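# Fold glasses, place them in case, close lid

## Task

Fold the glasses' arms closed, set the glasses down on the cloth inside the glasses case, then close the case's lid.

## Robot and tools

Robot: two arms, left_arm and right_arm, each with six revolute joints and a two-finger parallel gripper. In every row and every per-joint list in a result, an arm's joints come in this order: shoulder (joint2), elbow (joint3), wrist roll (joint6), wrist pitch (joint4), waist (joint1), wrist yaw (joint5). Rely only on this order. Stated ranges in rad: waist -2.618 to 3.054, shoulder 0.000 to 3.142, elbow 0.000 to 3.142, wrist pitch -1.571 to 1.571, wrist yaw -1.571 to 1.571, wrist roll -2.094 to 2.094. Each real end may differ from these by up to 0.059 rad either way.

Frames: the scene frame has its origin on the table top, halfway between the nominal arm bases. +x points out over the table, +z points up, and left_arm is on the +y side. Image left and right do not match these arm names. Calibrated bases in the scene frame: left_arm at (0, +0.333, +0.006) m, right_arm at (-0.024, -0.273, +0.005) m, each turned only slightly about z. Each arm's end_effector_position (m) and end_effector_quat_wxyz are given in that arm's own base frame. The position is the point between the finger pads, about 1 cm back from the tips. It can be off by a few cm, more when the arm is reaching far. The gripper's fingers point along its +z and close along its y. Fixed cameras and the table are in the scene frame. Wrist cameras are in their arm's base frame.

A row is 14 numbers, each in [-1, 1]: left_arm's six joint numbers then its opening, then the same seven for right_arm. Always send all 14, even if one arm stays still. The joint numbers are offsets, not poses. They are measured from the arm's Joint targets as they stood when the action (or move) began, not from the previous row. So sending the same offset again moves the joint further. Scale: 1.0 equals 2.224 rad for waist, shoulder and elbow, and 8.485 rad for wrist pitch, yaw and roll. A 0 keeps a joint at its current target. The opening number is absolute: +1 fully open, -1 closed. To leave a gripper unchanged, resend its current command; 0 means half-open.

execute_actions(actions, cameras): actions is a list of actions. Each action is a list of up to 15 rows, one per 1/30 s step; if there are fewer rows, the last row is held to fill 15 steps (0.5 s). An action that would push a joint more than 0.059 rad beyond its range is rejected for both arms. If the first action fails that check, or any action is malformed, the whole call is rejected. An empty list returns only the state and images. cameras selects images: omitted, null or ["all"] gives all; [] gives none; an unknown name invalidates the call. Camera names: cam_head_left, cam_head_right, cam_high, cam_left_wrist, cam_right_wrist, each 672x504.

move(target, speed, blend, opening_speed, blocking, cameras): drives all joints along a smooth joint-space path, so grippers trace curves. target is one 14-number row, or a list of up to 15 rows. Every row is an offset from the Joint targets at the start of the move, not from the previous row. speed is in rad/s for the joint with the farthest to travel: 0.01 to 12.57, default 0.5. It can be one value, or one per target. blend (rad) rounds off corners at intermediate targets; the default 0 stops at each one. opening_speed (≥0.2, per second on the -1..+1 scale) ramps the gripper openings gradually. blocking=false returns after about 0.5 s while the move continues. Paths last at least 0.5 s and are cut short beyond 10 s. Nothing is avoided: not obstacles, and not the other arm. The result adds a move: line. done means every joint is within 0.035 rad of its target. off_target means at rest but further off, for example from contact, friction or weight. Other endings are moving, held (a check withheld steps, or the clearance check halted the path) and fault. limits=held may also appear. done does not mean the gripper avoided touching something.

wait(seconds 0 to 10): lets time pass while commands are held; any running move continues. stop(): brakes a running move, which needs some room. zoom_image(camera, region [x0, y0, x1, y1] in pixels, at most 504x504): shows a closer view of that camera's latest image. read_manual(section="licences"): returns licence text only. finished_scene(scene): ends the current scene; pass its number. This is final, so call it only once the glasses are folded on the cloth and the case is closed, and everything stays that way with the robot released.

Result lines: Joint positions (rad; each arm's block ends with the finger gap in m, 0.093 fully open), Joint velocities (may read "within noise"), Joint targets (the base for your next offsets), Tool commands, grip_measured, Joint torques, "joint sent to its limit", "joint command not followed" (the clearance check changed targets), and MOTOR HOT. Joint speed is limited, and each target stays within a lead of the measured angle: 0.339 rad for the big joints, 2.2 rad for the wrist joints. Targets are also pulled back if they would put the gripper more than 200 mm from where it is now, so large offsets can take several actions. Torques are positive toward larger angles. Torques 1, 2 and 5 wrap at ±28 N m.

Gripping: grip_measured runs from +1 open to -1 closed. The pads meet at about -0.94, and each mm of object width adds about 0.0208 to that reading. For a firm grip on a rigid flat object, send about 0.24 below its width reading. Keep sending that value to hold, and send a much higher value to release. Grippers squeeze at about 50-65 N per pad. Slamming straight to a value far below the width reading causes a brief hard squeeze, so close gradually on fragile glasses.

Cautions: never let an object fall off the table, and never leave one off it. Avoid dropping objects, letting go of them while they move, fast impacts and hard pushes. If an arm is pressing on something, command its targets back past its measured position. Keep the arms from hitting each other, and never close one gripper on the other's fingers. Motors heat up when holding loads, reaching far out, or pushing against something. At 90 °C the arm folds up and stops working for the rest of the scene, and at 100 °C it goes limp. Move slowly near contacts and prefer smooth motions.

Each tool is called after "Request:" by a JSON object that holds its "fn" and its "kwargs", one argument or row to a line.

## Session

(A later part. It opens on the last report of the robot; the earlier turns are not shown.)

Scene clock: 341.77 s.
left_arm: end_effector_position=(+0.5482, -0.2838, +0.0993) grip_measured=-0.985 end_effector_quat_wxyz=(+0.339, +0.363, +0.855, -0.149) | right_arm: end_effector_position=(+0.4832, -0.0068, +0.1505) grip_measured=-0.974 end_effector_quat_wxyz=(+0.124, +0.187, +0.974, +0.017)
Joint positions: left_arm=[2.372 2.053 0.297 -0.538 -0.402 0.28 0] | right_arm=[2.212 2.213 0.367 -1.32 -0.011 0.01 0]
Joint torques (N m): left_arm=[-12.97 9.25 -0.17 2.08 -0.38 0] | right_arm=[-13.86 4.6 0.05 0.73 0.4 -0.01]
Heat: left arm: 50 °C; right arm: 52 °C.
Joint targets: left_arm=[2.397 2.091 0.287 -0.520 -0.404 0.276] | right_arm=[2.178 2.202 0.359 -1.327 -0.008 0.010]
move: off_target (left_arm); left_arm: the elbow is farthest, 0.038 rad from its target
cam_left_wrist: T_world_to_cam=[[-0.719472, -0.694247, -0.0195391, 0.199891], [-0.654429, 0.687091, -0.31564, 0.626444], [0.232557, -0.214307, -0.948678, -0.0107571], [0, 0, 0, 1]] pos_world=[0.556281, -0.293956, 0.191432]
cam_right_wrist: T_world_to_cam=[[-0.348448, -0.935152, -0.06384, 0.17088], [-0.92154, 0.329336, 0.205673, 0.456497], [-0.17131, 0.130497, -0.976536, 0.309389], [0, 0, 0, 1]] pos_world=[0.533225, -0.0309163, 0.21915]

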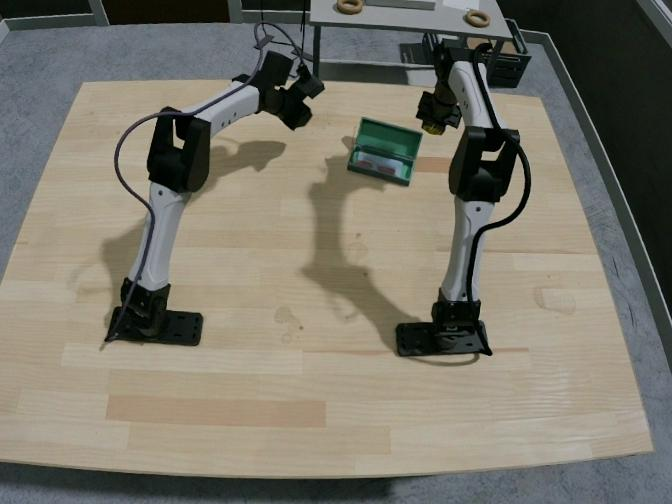

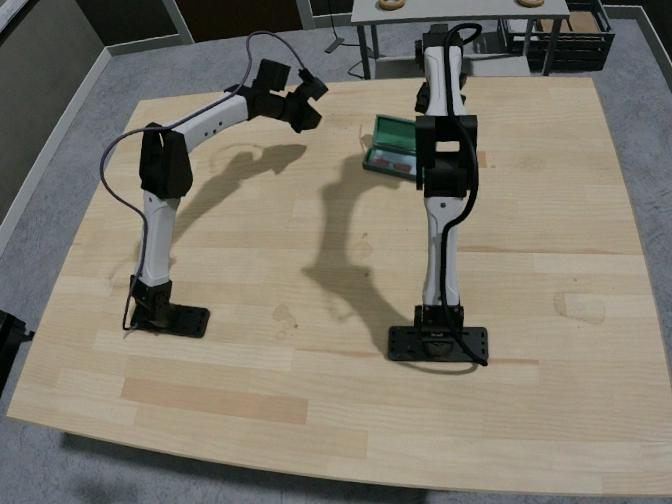

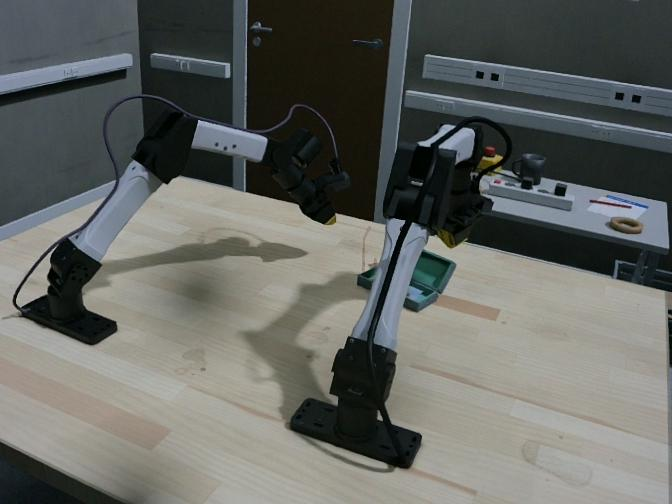

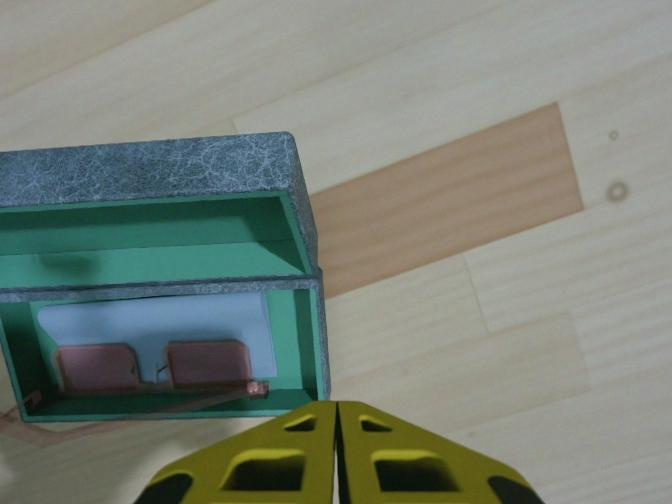

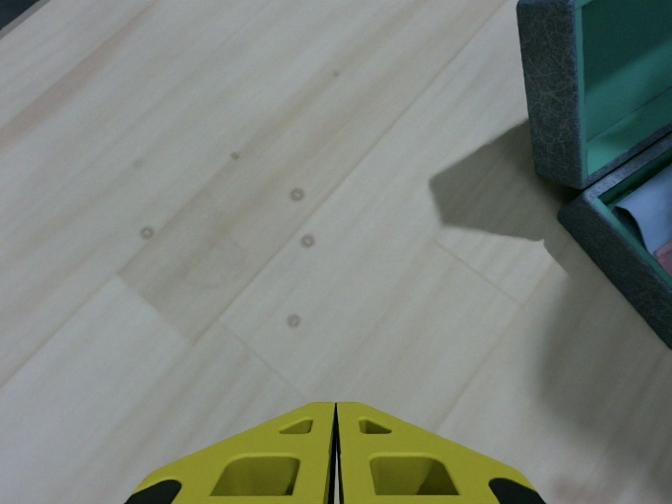

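Request:
{"fn": "move", "kwargs": {
  "target": [0,0,0,0,0,0,-1,0,0,0.0249,0,0.132,0,-1],
  "cameras": ["cam_left_wrist","cam_right_wrist","cam_head_left","cam_high"]
}}

Request:
{"fn": "zoom_image", "kwargs": {
  "camera": "cam_head_left",
  "region": [300, 70, 460, 210]
}}

Request:
{"fn": "zoom_image", "kwargs": {
  "camera": "cam_high",
  "region": [330, 180, 490, 320]
}}

Scene clock: 416.40 s.
left_arm: end_effector_position=(+0.5482, -0.2838, +0.0993) grip_measured=-0.985 end_effector_quat_wxyz=(+0.339, +0.363, +0.855, -0.149) | right_arm: end_effector_position=(+0.4630, +0.1374, +0.1504) grip_measured=-0.974 end_effector_quat_wxyz=(+0.116, +0.135, +0.983, +0.047)
Joint positions: left_arm=[2.372 2.053 0.297 -0.538 -0.402 0.28 0] | right_arm=[2.212 2.213 0.563 -1.321 0.292 0.01 0]
Joint torques (N m): left_arm=[-12.94 9.31 -0.17 2.06 -0.38 0] | right_arm=[-13.86 4.57 0.22 0.72 -0.35 0]
Heat: left arm: 55 °C; right arm: 81 °C. Fold the right arm in close to its base, or ease its load, before you think long.
Joint targets: left_arm=[2.397 2.091 0.287 -0.520 -0.404 0.276] | right_arm=[2.178 2.202 0.571 -1.327 0.286 0.009]
MOTOR HOT: the shoulder of the right arm reports 81 °C; the controller's stop level is 90 °C. To cool a motor, set the load down, stop pushing, or move to a pose that needs little force.
move: off_target (left_arm); left_arm: the elbow is farthest, 0.038 rad from its target
cam_left_wrist: T_world_to_cam=[[-0.719472, -0.694247, -0.0195391, 0.199891], [-0.654429, 0.687091, -0.31564, 0.626444], [0.232557, -0.214307, -0.948678, -0.0107571], [0, 0, 0, 1]] pos_world=[0.556281, -0.293956, 0.191432]
cam_right_wrist: T_world_to_cam=[[-0.242643, -0.964068, -0.108152, 0.260343], [-0.950646, 0.214068, 0.224602, 0.416928], [-0.19338, 0.157313, -0.96843, 0.292344], [0, 0, 0, 1]] pos_world=[0.516055, 0.115748, 0.217628]
Images, in order (width x height): cam_head_left 672x504, cam_high 672x504, cam_left_wrist 672x504, cam_right_wrist 672x504.

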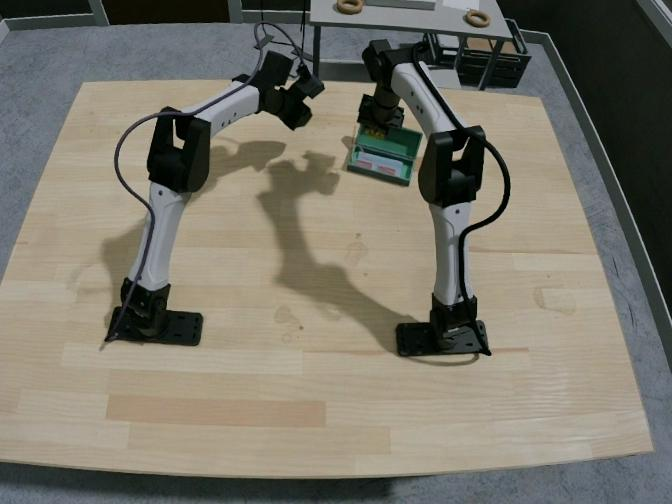

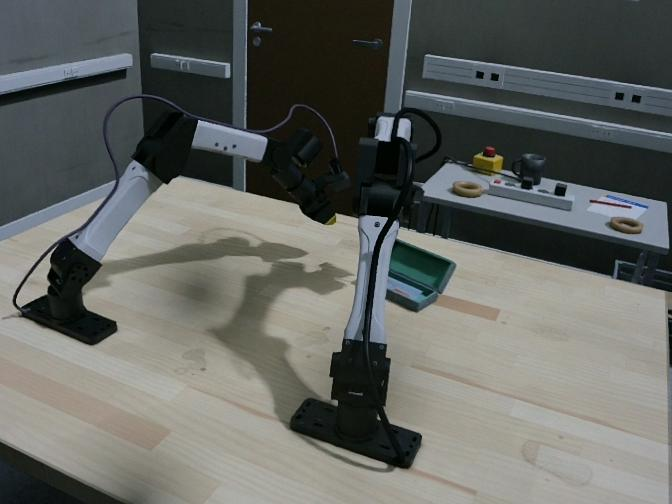

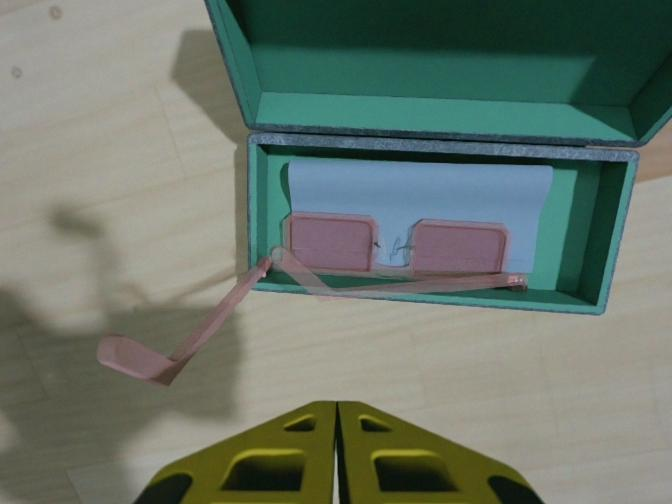

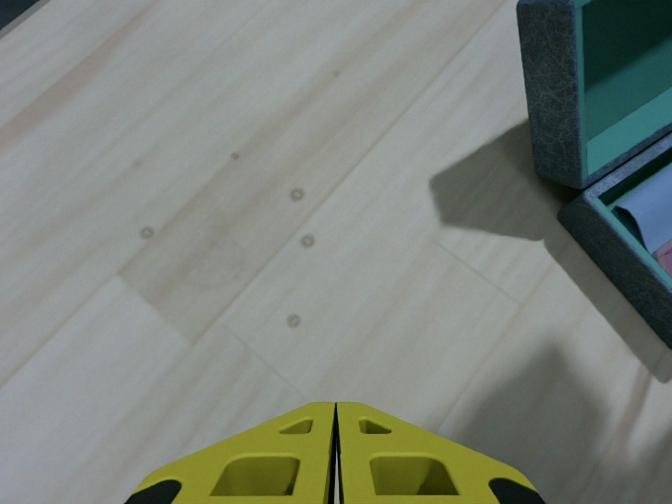

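Scaled by 3.150 (camera's finer frame: 960x720).

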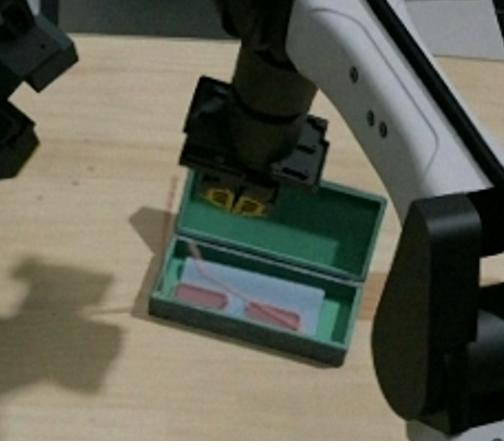

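Scaled by 3.150 (camera's finer frame: 960x720).

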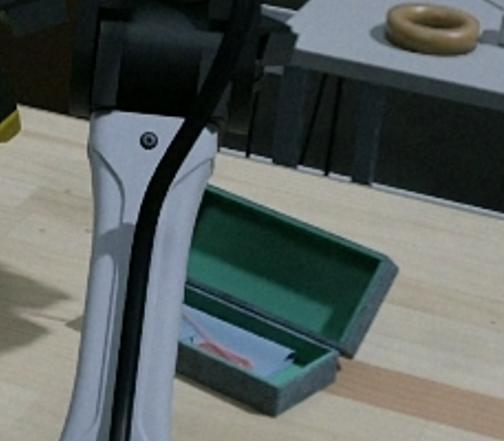

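Request:
{"fn": "move", "kwargs": {
  "target": [0,0,0,0,0,0,-1,-0.643,-0.952,-0.0267,0.2062,0,0,-1],
  "speed": 1.2,
  "cameras": []
}}

Scene clock: 422.73 s.
left_arm: end_effector_position=(+0.5482, -0.2838, +0.0993) grip_measured=-0.985 end_effector_quat_wxyz=(+0.339, +0.363, +0.855, -0.149) | right_arm: end_effector_position=(+0.2803, +0.0825, +0.1295) grip_measured=-0.974 end_effector_quat_wxyz=(+0.581, +0.027, +0.791, +0.190)
Joint positions: left_arm=[2.372 2.053 0.297 -0.538 -0.402 0.28 0] | right_arm=[0.755 0.09 0.351 0.41 0.292 0.01 0]
Joint torques (N m): left_arm=[-12.93 9.25 -0.16 2.06 -0.38 0] | right_arm=[-1.26 5.91 0.02 2.16 -0.34 -0.04]
Heat: left arm: 55 °C; right arm: 80 °C. Fold the right arm in close to its base, or ease its load, before you think long.
Joint targets: left_arm=[2.397 2.091 0.287 -0.520 -0.404 0.276] | right_arm=[0.748 0.085 0.344 0.422 0.286 0.009]
MOTOR HOT: still on. The shoulder of the right arm reports 80 °C.
move: off_target (left_arm); left_arm: the elbow is farthest, 0.038 rad from its target

Request:
{"fn": "wait", "kwargs": {
  "seconds": 10,
  "cameras": []
}}

Request:
{"fn": "move", "kwargs": {
  "target": [0,0,0,0,0,0,-1,0.643,0.952,0.0241,-0.2062,-0.0034,-0.001,-1],
  "speed": 1.2,
  "cameras": []
}}

Request:
{"fn": "move", "kwargs": {
  "target": [
    [0,0,0,0,0,0,-1,0.1488,0.1155,0,-0.0229,0,0,-1],
    [0,0,0,0,0,0,-1,0.138,-0.005,0,0.0055,0,0,-1],
    [0,0,0,0,0,0,-1,0.138,-0.005,0,0.0055,0,0,-1],
    [0,0,0,0,0,0,-1,0.13,0.1155,0,-0.0229,0,0,-1],
    [0,0,0,0,0,0,-1,0,0,0,0,0,0,-1]
  ],
  "speed": [0.5,0.12,0.1,0.3,0.5],
  "cameras": ["cam_left_wrist"]
}}

Scene clock: 454.83 s.
left_arm: end_effector_position=(+0.5482, -0.2838, +0.0993) grip_measured=-0.985 end_effector_quat_wxyz=(+0.339, +0.363, +0.855, -0.149) | right_arm: end_effector_position=(+0.2804, +0.0825, +0.1299) grip_measured=-0.974 end_effector_quat_wxyz=(+0.582, +0.026, +0.790, +0.190)
Joint positions: left_arm=[2.372 2.053 0.297 -0.538 -0.402 0.28 0] | right_arm=[0.755 0.09 0.351 0.411 0.292 0.01 0]
Joint torques (N m): left_arm=[-12.98 9.31 -0.18 2.07 -0.38 0] | right_arm=[-1.28 5.91 0.02 2.16 -0.35 -0.04]
Heat: left arm: 57 °C; right arm: 56 °C.
Joint targets: left_arm=[2.397 2.091 0.287 -0.520 -0.404 0.276] | right_arm=[0.748 0.085 0.344 0.422 0.286 0.009]
Tool commands: left_gripper/opening=-1.0 right_gripper/opening=-1.0
MOTOR HOT: cleared for the motors of the right arm.
wait: 10.00 s; at rest from the start

Scene clock: 457.57 s.
left_arm: end_effector_position=(+0.5482, -0.2838, +0.0993) grip_measured=-0.985 end_effector_quat_wxyz=(+0.339, +0.363, +0.855, -0.149) | right_arm: end_effector_position=(+0.4563, +0.1323, +0.1590) grip_measured=-0.974 end_effector_quat_wxyz=(+0.120, +0.127, +0.983, +0.047)
Joint positions: left_arm=[2.372 2.053 0.297 -0.538 -0.402 0.28 0] | right_arm=[2.169 2.176 0.542 -1.32 0.286 0.01 0]
Joint torques (N m): left_arm=[-12.98 9.28 -0.18 2.07 -0.4 0] | right_arm=[-10.09 7.64 0.21 0.72 -0.46 -0.08]
Heat: left arm: 57 °C; right arm: 55 °C.
Joint targets: left_arm=[2.397 2.091 0.287 -0.520 -0.404 0.276] | right_arm=[2.178 2.202 0.549 -1.327 0.278 0.001]
move: off_target (left_arm); left_arm: the elbow is farthest, 0.038 rad from its target

Scene clock: 462.83 s.
left_arm: end_effector_position=(+0.5482, -0.2838, +0.0993) grip_measured=-0.985 end_effector_quat_wxyz=(+0.339, +0.363, +0.855, -0.149) | right_arm: end_effector_position=(+0.4585, +0.1358, +0.1525) grip_measured=-0.974 end_effector_quat_wxyz=(+0.107, +0.130, +0.984, +0.053)
Joint positions: left_arm=[2.372 2.053 0.297 -0.538 -0.402 0.28 0] | right_arm=[2.204 2.211 0.547 -1.339 0.285 -0.01 0]
Joint torques (N m): left_arm=[-12.94 9.26 -0.18 2.07 -0.39 -0.02] | right_arm=[-13.09 4.77 0.14 0.86 -0.38 0.09]
Heat: left arm: 57 °C; right arm: 57 °C.
Joint targets: left_arm=[2.397 2.091 0.287 -0.520 -0.404 0.276] | right_arm=[2.178 2.202 0.549 -1.328 0.278 0.001]
move: off_target (left_arm); left_arm: the elbow is farthest, 0.038 rad from its target
cam_left_wrist: T_world_to_cam=[[-0.719472, -0.694247, -0.0195391, 0.199891], [-0.654429, 0.687091, -0.31564, 0.626444], [0.232557, -0.214307, -0.948678, -0.0107571], [0, 0, 0, 1]] pos_world=[0.556281, -0.293956, 0.191432]

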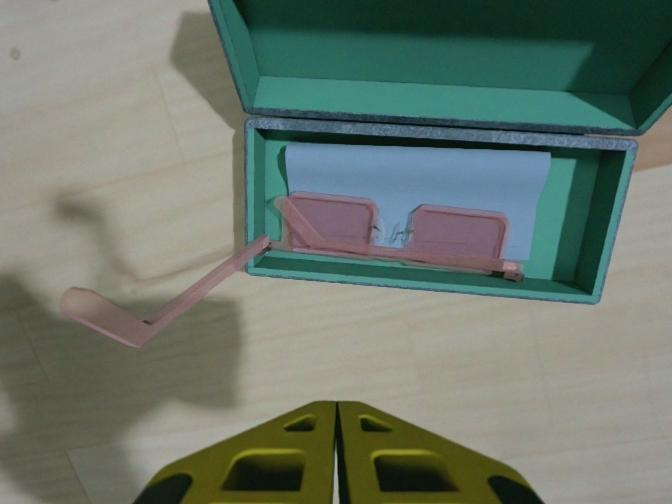

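Request:
{"fn": "move", "kwargs": {
  "target": [0,0,0,0,0,0,-1,-0.643,-0.952,-0.0241,0.2062,0,0,-1],
  "speed": 1.2,
  "cameras": []
}}

Request:
{"fn": "move", "kwargs": {
  "target": [0,0,0,0,-0.09,0,-1,0,0,0,0,0,0,-1],
  "cameras": ["cam_right_wrist","cam_head_left","cam_high"]
}}

Request:
{"fn": "zoom_image", "kwargs": {
  "camera": "cam_head_left",
  "region": [300, 70, 460, 210]
}}

Request:
{"fn": "zoom_image", "kwargs": {
  "camera": "cam_high",
  "region": [330, 180, 490, 320]
}}

Scene clock: 472.47 s.
left_arm: end_effector_position=(+0.5482, -0.2838, +0.0993) grip_measured=-0.985 end_effector_quat_wxyz=(+0.339, +0.363, +0.855, -0.149) | right_arm: end_effector_position=(+0.2799, +0.0836, +0.1292) grip_measured=-0.974 end_effector_quat_wxyz=(+0.579, +0.023, +0.791, +0.195)
Joint positions: left_arm=[2.372 2.053 0.297 -0.538 -0.402 0.28 0] | right_arm=[0.755 0.09 0.351 0.41 0.285 -0.01 0]
Joint torques (N m): left_arm=[-12.93 9.25 -0.17 2.07 -0.4 0] | right_arm=[-1.29 5.93 0.03 2.17 -0.38 0.06]
Heat: left arm: 57 °C; right arm: 58 °C.
Joint targets: left_arm=[2.397 2.091 0.287 -0.520 -0.404 0.276] | right_arm=[0.748 0.084 0.344 0.422 0.278 0.001]
move: off_target (left_arm); left_arm: the elbow is farthest, 0.038 rad from its target

Scene clock: 473.60 s.
left_arm: end_effector_position=(+0.4797, -0.3884, +0.0992) grip_measured=-0.985 end_effector_quat_wxyz=(+0.322, +0.448, +0.814, -0.182) | right_arm: end_effector_position=(+0.2799, +0.0836, +0.1294) grip_measured=-0.974 end_effector_quat_wxyz=(+0.580, +0.023, +0.791, +0.195)
Joint positions: left_arm=[2.372 2.053 0.297 -0.538 -0.606 0.279 0] | right_arm=[0.755 0.09 0.351 0.41 0.285 -0.01 0]
Joint torques (N m): left_arm=[-12.92 9.26 -0.17 2.06 -0.13 0.01] | right_arm=[-1.28 5.93 0.02 2.17 -0.36 0.07]
Heat: left arm: 57 °C; right arm: 58 °C.
Joint targets: left_arm=[2.397 2.091 0.287 -0.520 -0.605 0.276] | right_arm=[0.748 0.084 0.344 0.422 0.278 0.001]
move: off_target (left_arm); left_arm: the elbow is farthest, 0.038 rad from its target
cam_right_wrist: T_world_to_cam=[[0.182056, -0.930529, -0.317759, 0.0672941], [-0.693543, 0.107561, -0.71234, 0.317284], [0.697032, 0.350065, -0.62578, -0.0646507], [0, 0, 0, 1]] pos_world=[0.252863, 0.0511235, 0.206941]
Images, in order (width x height): cam_head_left 672x504, cam_high 672x504, cam_right_wrist 672x504.

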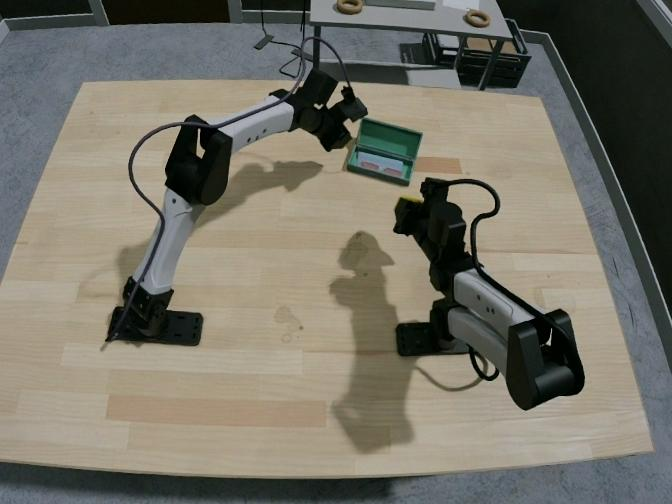

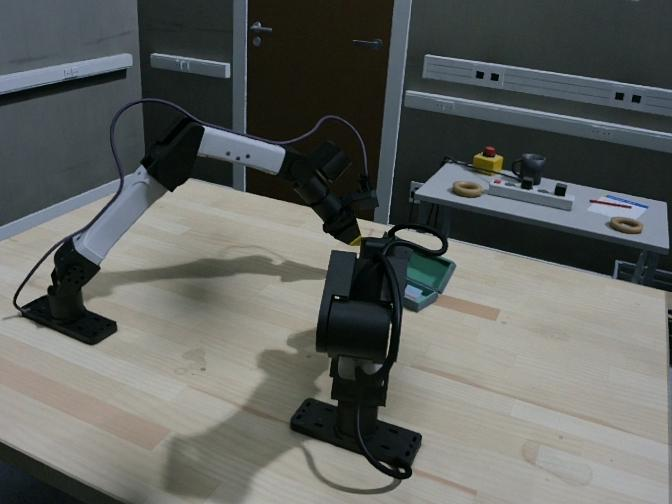

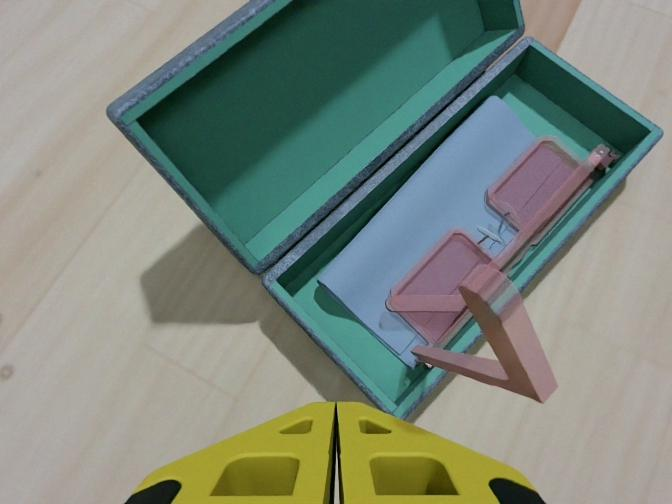

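Scaled by 3.150 (camera's finer frame: 960x720).

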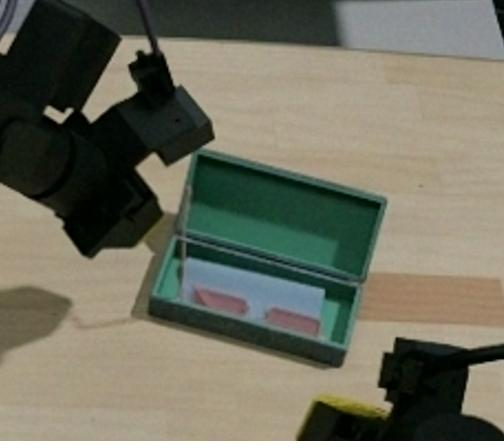

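Scaled by 3.150 (camera's finer frame: 960x720).

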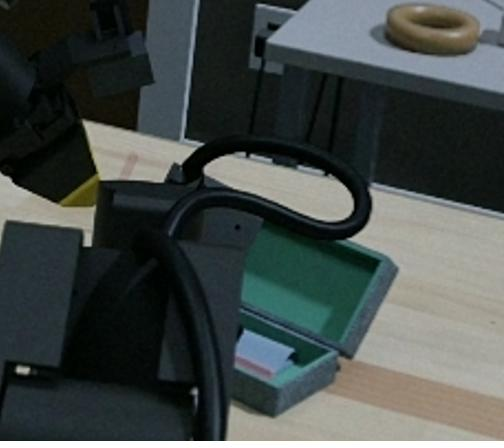

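Request:
{"fn": "wait", "kwargs": {
  "seconds": 0,
  "cameras": ["cam_left_wrist"]
}}

Scene clock: 477.03 s.
left_arm: end_effector_position=(+0.4797, -0.3884, +0.0992) grip_measured=-0.985 end_effector_quat_wxyz=(+0.322, +0.448, +0.814, -0.182) | right_arm: end_effector_position=(+0.2800, +0.0836, +0.1295) grip_measured=-0.974 end_effector_quat_wxyz=(+0.580, +0.023, +0.791, +0.195)
Joint positions: left_arm=[2.372 2.053 0.297 -0.538 -0.606 0.279 0] | right_arm=[0.755 0.09 0.351 0.411 0.285 -0.01 0]
Joint torques (N m): left_arm=[-13 9.26 -0.17 2.06 -0.14 0.01] | right_arm=[-1.28 5.94 0.02 2.16 -0.38 0.06]
Heat: left arm: 57 °C; right arm: 56 °C.
Joint targets: left_arm=[2.397 2.091 0.287 -0.520 -0.605 0.276] | right_arm=[0.748 0.084 0.344 0.422 0.278 0.001]
Tool commands: left_gripper/opening=-1.0 right_gripper/opening=-1.0
cam_left_wrist: T_world_to_cam=[[-0.844286, -0.535498, -0.0205714, 0.199678], [-0.50281, 0.804859, -0.315253, 0.626528], [0.185375, -0.25582, -0.948785, -0.010742], [0, 0, 0, 1]] pos_world=[0.485601, -0.400087, 0.19143]

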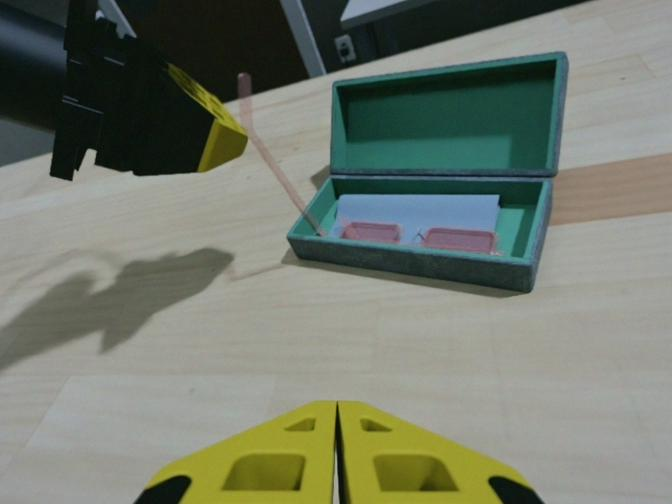

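Request:
{"fn": "move", "kwargs": {
  "target": [
    [-0.0943,-0.233,-0.0083,0.0674,-0.0122,0.0095,-1,0,0,0,0,0,0,-1],
    [-0.0262,-0.1144,-0.0106,0.0453,-0.0482,-0.0004,-1,0,0,0,0,0,0,-1]
  ],
  "speed": [0.5,0.2],
  "cameras": ["cam_left_wrist","cam_right_wrist"]
}}

Scene clock: 512.30 s.
left_arm: end_effector_position=(+0.4468, -0.4455, +0.0978) grip_measured=-0.985 end_effector_quat_wxyz=(+0.396, +0.449, +0.766, -0.234) | right_arm: end_effector_position=(+0.2800, +0.0836, +0.1296) grip_measured=-0.974 end_effector_quat_wxyz=(+0.580, +0.023, +0.791, +0.195)
Joint positions: left_arm=[2.313 1.798 0.208 -0.132 -0.708 0.288 0] | right_arm=[0.755 0.09 0.351 0.411 0.285 -0.01 0]
Joint torques (N m): left_arm=[-12.51 9.39 -0.18 2.09 -0.5 -0.12] | right_arm=[-1.26 5.94 0.02 2.16 -0.38 0.06]
Heat: left arm: 59 °C; right arm: 48 °C.
Joint targets: left_arm=[2.338 1.837 0.197 -0.136 -0.712 0.273] | right_arm=[0.748 0.084 0.344 0.422 0.278 0.001]
move: off_target (left_arm); left_arm: the elbow is farthest, 0.038 rad from its target
cam_left_wrist: T_world_to_cam=[[-0.868388, -0.495308, -0.0239129, 0.170257], [-0.420143, 0.760509, -0.495082, 0.61637], [0.263404, -0.419877, -0.868517, -0.136461], [0, 0, 0, 1]] pos_world=[0.442756, -0.441722, 0.190706]
cam_right_wrist: T_world_to_cam=[[0.182395, -0.93058, -0.317415, 0.067172], [-0.692905, 0.107385, -0.712987, 0.31734], [0.697577, 0.349984, -0.625217, -0.0648376], [0, 0, 0, 1]] pos_world=[0.252864, 0.0511234, 0.207043]

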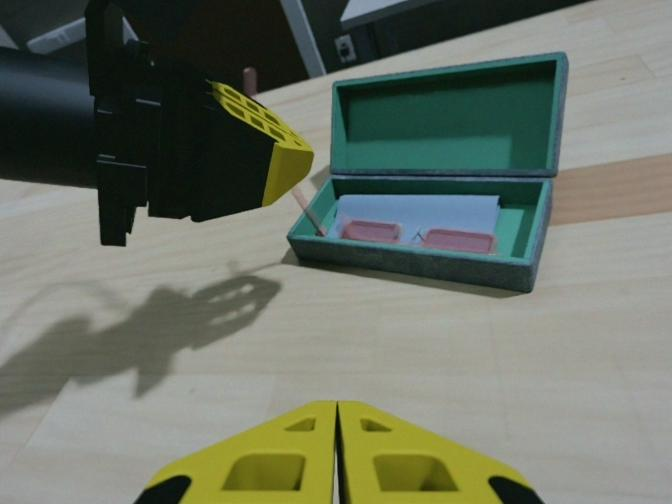

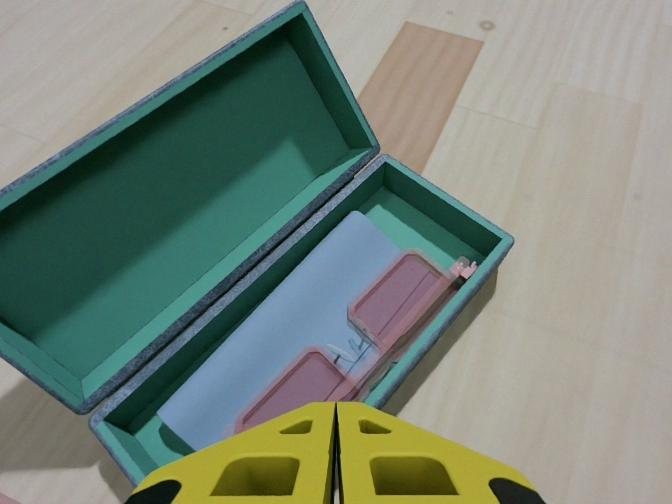

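Request:
{"fn": "move", "kwargs": {
  "target": [
    [-0.1295,-0.219,0,0.0325,0,0,-1,0,0,0,0,0,0,-1],
    [-0.1295,-0.219,0,0.0325,0.0683,0,-1,0,0,0,0,0,0,-1],
    [-0.0517,-0.0921,0.0023,0.0193,0.0504,0.0099,-1,0,0,0,0,0,0,-1],
    [0.0183,0.0316,0,-0.0036,0.0062,0,-1,0,0,0,0,0,0,-1]
  ],
  "speed": [0.5,0.5,0.5,0.2],
  "cameras": ["cam_left_wrist","cam_right_wrist"]
}}

Scene clock: 567.33 s.
left_arm: end_effector_position=(+0.4619, -0.4448, +0.0994) grip_measured=-0.985 end_effector_quat_wxyz=(+0.399, +0.442, +0.770, -0.231) | right_arm: end_effector_position=(+0.2800, +0.0836, +0.1296) grip_measured=-0.974 end_effector_quat_wxyz=(+0.580, +0.023, +0.791, +0.195)
Joint positions: left_arm=[2.353 1.872 0.206 -0.163 -0.692 0.287 0] | right_arm=[0.755 0.09 0.351 0.411 0.285 -0.01 0]
Joint torques (N m): left_arm=[-12.83 9.03 -0.17 2.1 -0.68 -0.14] | right_arm=[-1.28 5.94 0.03 2.16 -0.38 0.06]
Heat: left arm: 53 °C; right arm: 43 °C.
Joint targets: left_arm=[2.379 1.907 0.197 -0.166 -0.698 0.273] | right_arm=[0.748 0.084 0.344 0.422 0.278 0.001]
move: done
cam_left_wrist: T_world_to_cam=[[-0.859439, -0.510676, -0.023955, 0.172828], [-0.432755, 0.75165, -0.497741, 0.62512], [0.27219, -0.417411, -0.866995, -0.141846], [0, 0, 0, 1]] pos_world=[0.457668, -0.44082, 0.192308]
cam_right_wrist: T_world_to_cam=[[0.182395, -0.93058, -0.317415, 0.067172], [-0.692905, 0.107385, -0.712987, 0.31734], [0.697577, 0.349984, -0.625217, -0.0648376], [0, 0, 0, 1]] pos_world=[0.252864, 0.0511234, 0.207043]

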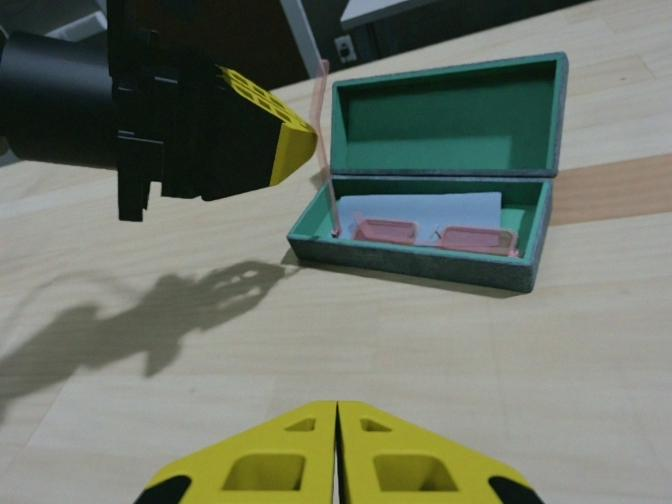

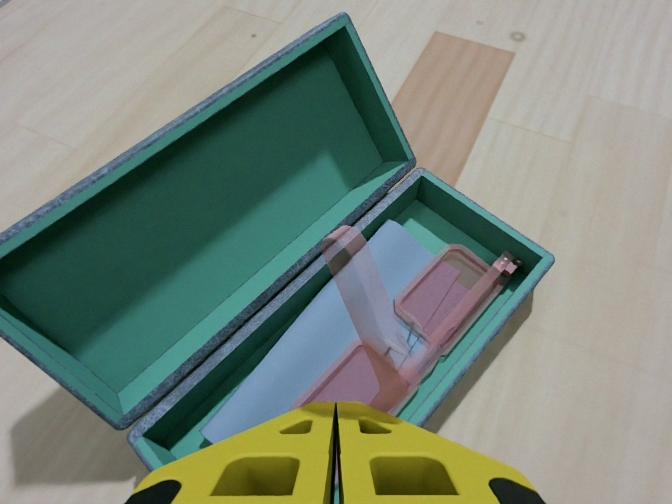

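Request:
{"fn": "move", "kwargs": {
  "target": [
    [0.0696,0.1317,-0.0008,-0.0298,-0.0246,-0.0077,-1,0,0,0,0,0,0,-1],
    [0.1236,0.1963,-0.002,-0.0383,-0.0375,-0.0113,-1,0,0,0,0,0,0,-1]
  ],
  "speed": 0.25,
  "cameras": ["cam_left_wrist","cam_right_wrist"]
}}

Scene clock: 576.03 s.
left_arm: end_effector_position=(+0.4526, -0.4951, +0.0564) grip_measured=-0.985 end_effector_quat_wxyz=(+0.338, +0.463, +0.795, -0.198) | right_arm: end_effector_position=(+0.2800, +0.0836, +0.1296) grip_measured=-0.974 end_effector_quat_wxyz=(+0.580, +0.023, +0.791, +0.195)
Joint positions: left_arm=[2.623 2.308 0.191 -0.469 -0.781 0.199 0] | right_arm=[0.755 0.09 0.351 0.411 0.285 -0.01 0]
Joint torques (N m): left_arm=[-14.05 9.18 -0.19 1.75 -0.32 -0.23] | right_arm=[-1.28 5.93 0.03 2.15 -0.38 0.06]
Heat: left arm: 54 °C; right arm: 43 °C.
Joint targets: left_arm=[2.654 2.343 0.180 -0.491 -0.782 0.177] | right_arm=[0.748 0.084 0.344 0.422 0.278 0.001]
move: off_target (left_arm); left_arm: the elbow is farthest, 0.036 rad from its target
cam_left_wrist: T_world_to_cam=[[-0.867203, -0.497327, -0.0249967, 0.148361], [-0.456172, 0.813564, -0.360584, 0.671058], [0.199665, -0.301297, -0.932392, -0.103605], [0, 0, 0, 1]] pos_world=[0.455464, -0.50338, 0.149081]
cam_right_wrist: T_world_to_cam=[[0.182395, -0.93058, -0.317415, 0.067172], [-0.692905, 0.107385, -0.712987, 0.31734], [0.697577, 0.349984, -0.625217, -0.0648376], [0, 0, 0, 1]] pos_world=[0.252864, 0.0511234, 0.207043]

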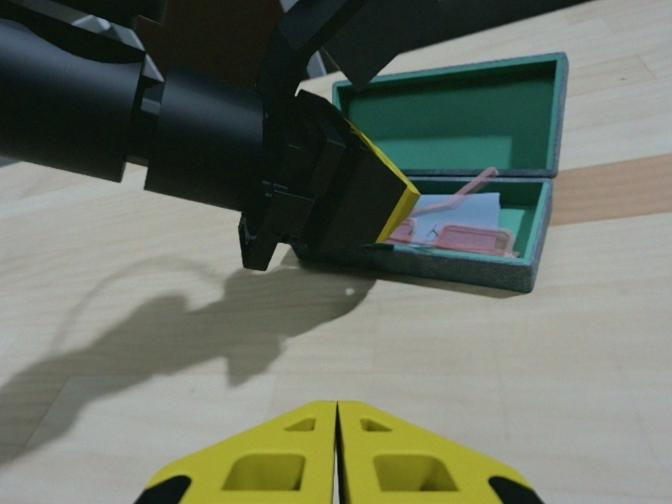

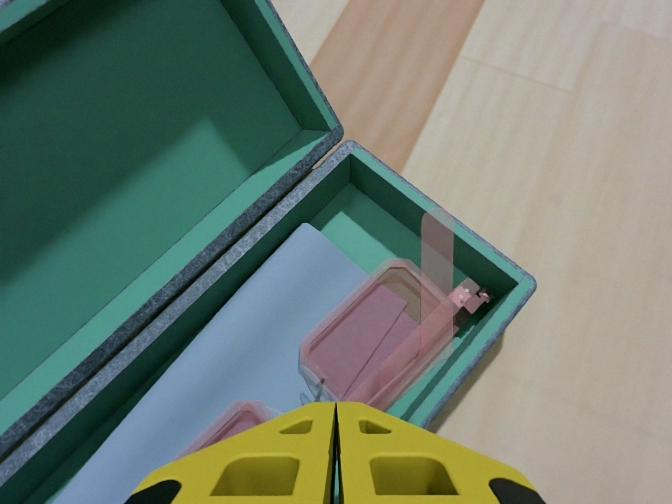

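Request:
{"fn": "move", "kwargs": {
  "target": [0.0242,0.0114,0,0.0034,-0.0058,0,-1,0,0,0,0,0,0,-1],
  "speed": 0.08,
  "cameras": ["cam_left_wrist","cam_right_wrist"]
}}

Request:
{"fn": "zoom_image", "kwargs": {
  "camera": "cam_left_wrist",
  "region": [280, 130, 560, 300]
}}

Scene clock: 584.60 s.
left_arm: end_effector_position=(+0.4510, -0.4999, +0.0348) grip_measured=-0.985 end_effector_quat_wxyz=(+0.329, +0.466, +0.798, -0.195) | right_arm: end_effector_position=(+0.2800, +0.0837, +0.1297) grip_measured=-0.974 end_effector_quat_wxyz=(+0.580, +0.023, +0.790, +0.195)
Joint positions: left_arm=[2.675 2.335 0.191 -0.466 -0.789 0.193 0] | right_arm=[0.755 0.09 0.351 0.412 0.285 -0.01 0]
Joint torques (N m): left_arm=[-14.08 9.01 -0.18 2 -0.64 -0.18] | right_arm=[-1.28 5.94 0.02 2.16 -0.38 0.06]
Heat: left arm: 57 °C; right arm: 43 °C.
Joint targets: left_arm=[2.708 2.369 0.180 -0.462 -0.795 0.177] | right_arm=[0.748 0.084 0.344 0.422 0.278 0.001]
move: done
cam_left_wrist: T_world_to_cam=[[-0.8695, -0.493408, -0.022762, 0.146924], [-0.457246, 0.821491, -0.340702, 0.670125], [0.186804, -0.285832, -0.939896, -0.110967], [0, 0, 0, 1]] pos_world=[0.454892, -0.509726, 0.127359]
cam_right_wrist: T_world_to_cam=[[0.182519, -0.93053, -0.317491, 0.067186], [-0.692662, 0.10748, -0.713209, 0.317392], [0.697787, 0.350088, -0.624925, -0.0648936], [0, 0, 0, 1]] pos_world=[0.252864, 0.0511237, 0.207144]

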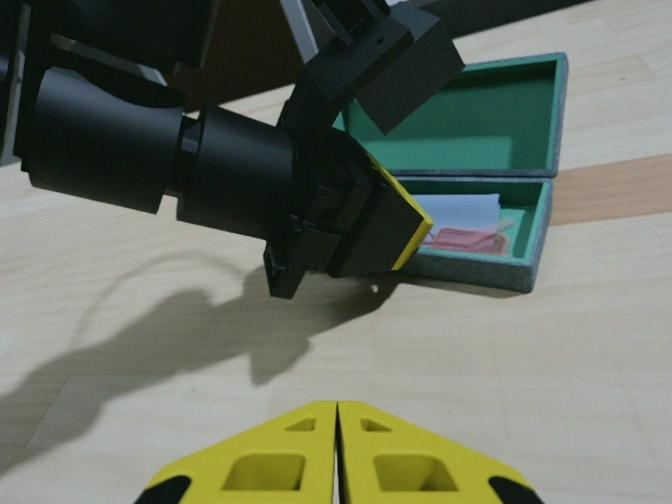

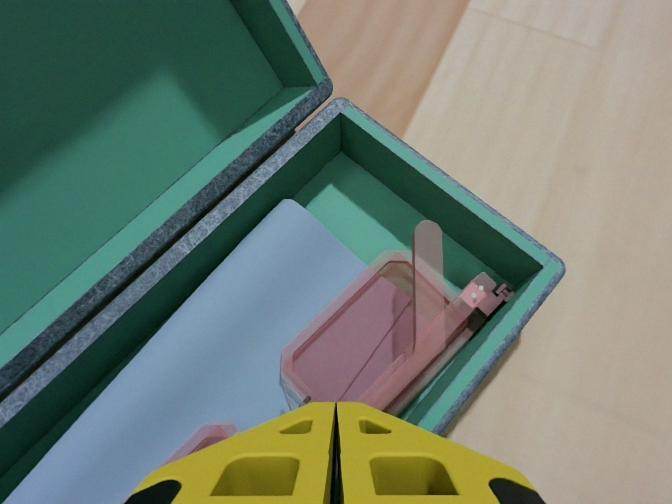

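Scaled by 1.800 (camera's finer frame: 960x720).

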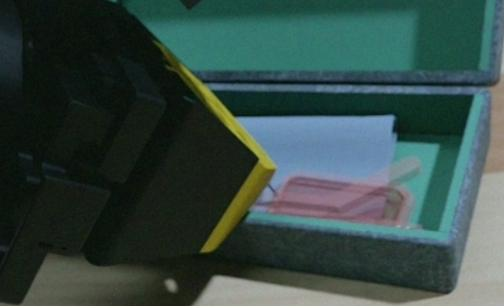

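Request:
{"fn": "move", "kwargs": {
  "target": [
    [0.0037,-0.0106,0,0.0038,0,0,-1,0,0,0,0,0,0,-1],
    [0.0037,-0.0106,0,0.0038,0,0,-1,0,0,0,0,0,0,-1],
    [-0.06,-0.02,0,0.002,0,0,-1,0,0,0,0,0,0,-1],
    [-0.0782,-0.076,0.0012,0.0051,0.019,0.0036,-1,0,0,0,0,0,0,-1],
    [-0.1398,-0.125,0.0126,-0.0068,0.1758,0.0117,-1,0,0,0,0,0,0,-1]
  ],
  "speed": [0.05,0.05,0.25,0.3,0.6],
  "cameras": ["cam_left_wrist","cam_right_wrist"]
}}

Request:
{"fn": "zoom_image", "kwargs": {
  "camera": "cam_left_wrist",
  "region": [280, 130, 560, 300]
}}

Scene clock: 600.23 s.
left_arm: end_effector_position=(+0.5611, -0.2858, +0.0703) grip_measured=-0.985 end_effector_quat_wxyz=(+0.332, +0.352, +0.864, -0.143) | right_arm: end_effector_position=(+0.2800, +0.0837, +0.1297) grip_measured=-0.974 end_effector_quat_wxyz=(+0.580, +0.023, +0.790, +0.195)
Joint positions: left_arm=[2.459 2.105 0.276 -0.516 -0.403 0.259 0] | right_arm=[0.755 0.09 0.351 0.412 0.285 -0.01 0]
Joint torques (N m): left_arm=[-22.24 4.93 0.02 1.82 -0.27 0.18] | right_arm=[-1.28 5.93 0.03 2.16 -0.38 0.07]
Heat: left arm: 64 °C; right arm: 43 °C.
Joint targets: left_arm=[2.397 2.091 0.287 -0.520 -0.403 0.276] | right_arm=[0.748 0.084 0.344 0.422 0.278 0.001]
move: off_target (left_arm); left_arm: the shoulder is farthest, 0.062 rad from its target
cam_left_wrist: T_world_to_cam=[[-0.699552, -0.714424, -0.0150169, 0.189973], [-0.678904, 0.671034, -0.297998, 0.635113], [0.222974, -0.19827, -0.954448, -0.0313294], [0, 0, 0, 1]] pos_world=[0.571063, -0.296673, 0.162213]
cam_right_wrist: T_world_to_cam=[[0.182519, -0.93053, -0.317491, 0.067186], [-0.692662, 0.10748, -0.713209, 0.317392], [0.697787, 0.350088, -0.624925, -0.0648936], [0, 0, 0, 1]] pos_world=[0.252864, 0.0511237, 0.207144]

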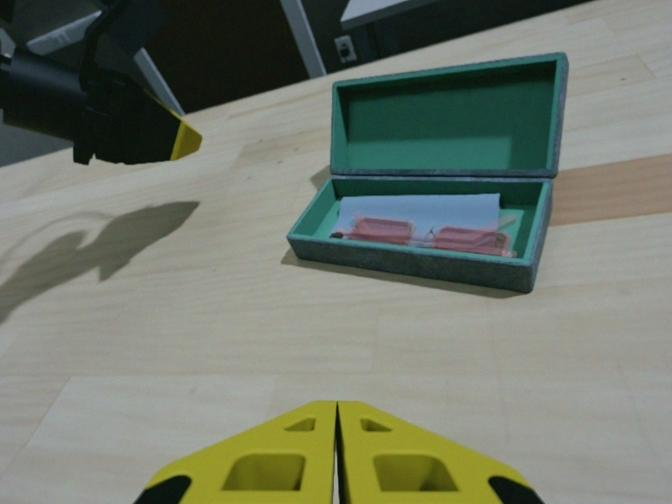

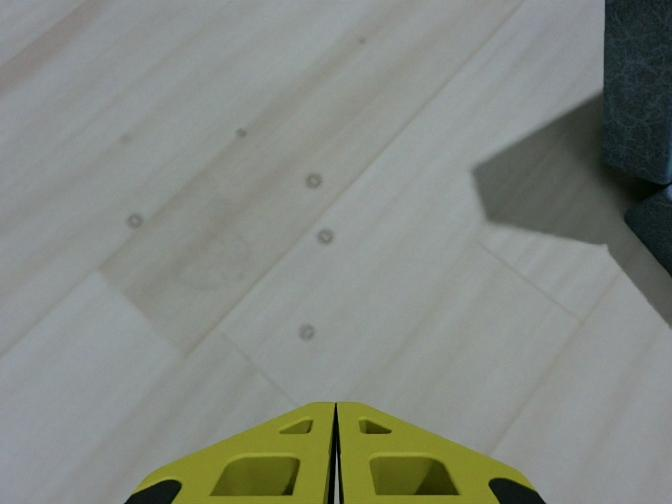

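Scaled by 1.800 (camera's finer frame: 960x720).

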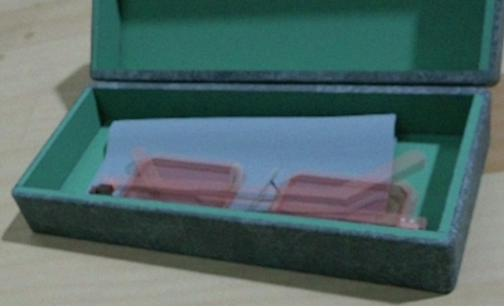

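Request:
{"fn": "move", "kwargs": {
  "target": [
    [-0.156,-0.2657,0,0.0236,0,0,-1,0,0,0,0,0,0,-1],
    [-0.0184,-0.0691,-0.012,-0.0139,-0.1939,-0.0201,-1,0.643,0.8615,0.0015,-0.1381,-0.0598,0.0335,-1]
  ],
  "speed": [0.6,0.7],
  "cameras": ["cam_left_wrist","cam_right_wrist","cam_head_left"]
}}

Scene clock: 665.67 s.
left_arm: end_effector_position=(+0.3654, -0.4339, +0.0466) grip_measured=-0.985 end_effector_quat_wxyz=(+0.220, +0.490, +0.833, -0.134) | right_arm: end_effector_position=(+0.5603, +0.0404, +0.1524) grip_measured=-0.974 end_effector_quat_wxyz=(+0.330, +0.135, +0.933, -0.047)
Joint positions: left_arm=[2.331 1.901 0.196 -0.633 -0.835 0.121 0] | right_arm=[2.168 1.972 0.351 -0.744 0.152 0.269 0]
Joint torques (N m): left_arm=[-12.25 8.87 -0.19 1.49 -0.2 -0.18] | right_arm=[-10.69 8.57 0.2 1.34 -0.36 0.27]
Heat: left arm: 86 °C; right arm: 44 °C. Fold the left arm in close to its base, or ease its load, before you think long.
Joint targets: left_arm=[2.356 1.937 0.185 -0.638 -0.835 0.105] | right_arm=[2.178 2.001 0.357 -0.750 0.145 0.285]
MOTOR HOT: the shoulder of the left arm reports 86 °C; the controller's stop level is 90 °C. To cool a motor, set the load down, stop pushing, or move to a pose that needs little force.
move: off_target (left_arm); left_arm: the elbow is farthest, 0.037 rad from its target
cam_left_wrist: T_world_to_cam=[[-0.875934, -0.482024, -0.0198009, 0.112476], [-0.478951, 0.873804, -0.0840941, 0.59956], [0.0578375, -0.0641772, -0.996261, 0.0808385], [0, 0, 0, 1]] pos_world=[0.381006, -0.464495, 0.133183]
cam_right_wrist: T_world_to_cam=[[-0.279258, -0.960036, 0.0186028, 0.191674], [-0.935623, 0.267698, -0.230103, 0.588464], [0.215927, -0.0816634, -0.972988, 0.109322], [0, 0, 0, 1]] pos_world=[0.580501, 0.0354111, 0.23821]
Images, in order (width x height): cam_head_left 672x504, cam_left_wrist 672x504, cam_right_wrist 672x504.

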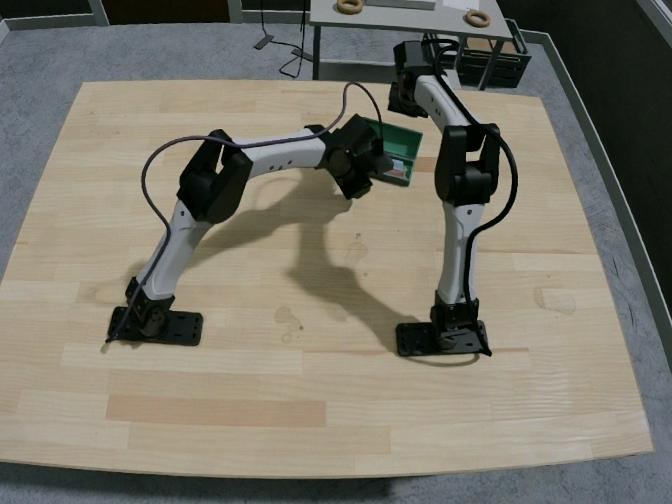

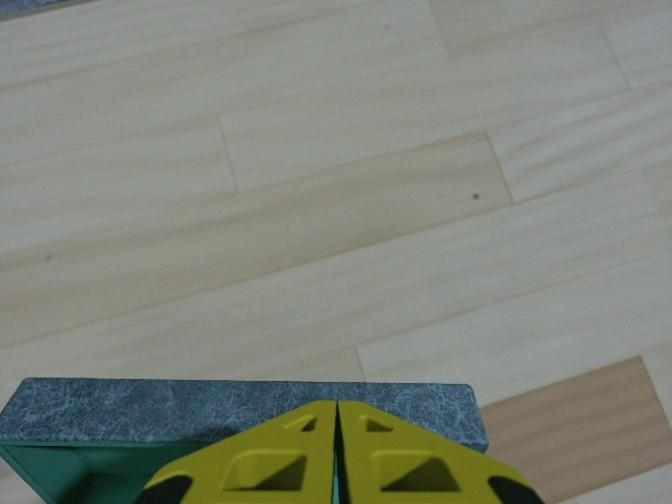

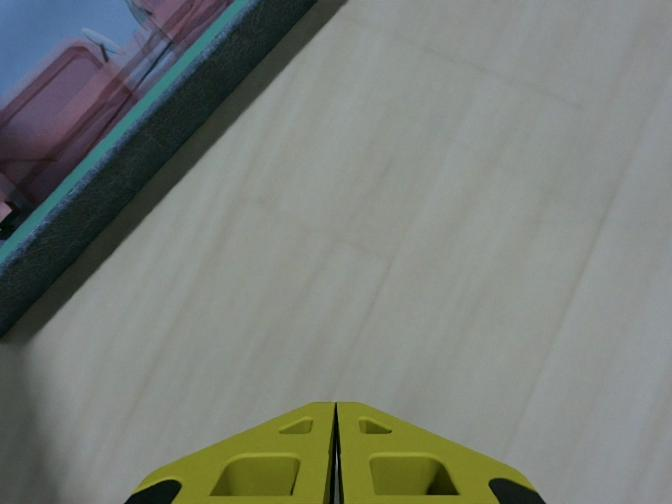

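Left shoulder is hot: fold both and cool.

Request:
{"fn": "move", "kwargs": {
  "target": [-0.72,-0.83,0.018,0.125,0,0.02,-1,-0.643,-0.8615,-0.0015,0.1381,0,-0.0335,-1],
  "speed": 1.2,
  "cameras": []
}}

Request:
{"fn": "wait", "kwargs": {
  "seconds": 10,
  "cameras": []
}}

Scene clock: 671.67 s.
left_arm: end_effector_position=(+0.1616, -0.2428, +0.1318) grip_measured=-0.985 end_effector_quat_wxyz=(+0.559, +0.498, +0.614, -0.251) | right_arm: end_effector_position=(+0.2891, +0.0414, +0.1291) grip_measured=-0.974 end_effector_quat_wxyz=(+0.594, +0.084, +0.787, +0.146)
Joint positions: left_arm=[0.765 0.103 0.328 0.4 -0.835 0.259 0] | right_arm=[0.755 0.09 0.351 0.41 0.152 0.016 0]
Joint torques (N m): left_arm=[-1.31 5.11 0.01 2.62 -0.23 0.09] | right_arm=[-1.28 5.97 0.03 2.15 -0.38 -0.18]
Heat: left arm: 82 °C; right arm: 45 °C. Fold the left arm in close to its base, or ease its load, before you think long.
Joint targets: left_arm=[0.754 0.091 0.338 0.422 -0.835 0.275] | right_arm=[0.748 0.084 0.344 0.422 0.145 0.001]
MOTOR HOT: still on. The shoulder of the left arm reports 82 °C.
move: done

Scene clock: 681.67 s.
left_arm: end_effector_position=(+0.1616, -0.2429, +0.1320) grip_measured=-0.985 end_effector_quat_wxyz=(+0.559, +0.498, +0.614, -0.251) | right_arm: end_effector_position=(+0.2892, +0.0415, +0.1295) grip_measured=-0.974 end_effector_quat_wxyz=(+0.594, +0.083, +0.787, +0.146)
Joint positions: left_arm=[0.765 0.103 0.328 0.401 -0.835 0.259 0] | right_arm=[0.755 0.09 0.351 0.412 0.152 0.016 0]
Joint torques (N m): left_arm=[-1.31 5.12 0 2.61 -0.21 0.07] | right_arm=[-1.29 5.96 0.02 2.15 -0.36 -0.16]
Heat: left arm: 73 °C; right arm: 45 °C. Fold the left arm in close to its base, or ease its load, before you think long.
Joint targets: left_arm=[0.754 0.091 0.338 0.422 -0.835 0.275] | right_arm=[0.748 0.084 0.344 0.422 0.145 0.001]
Tool commands: left_gripper/opening=-1.0 right_gripper/opening=-1.0
MOTOR HOT: still on. The shoulder of the left arm reports 73 °C.
wait: 10.00 s; at rest by 0.17 s


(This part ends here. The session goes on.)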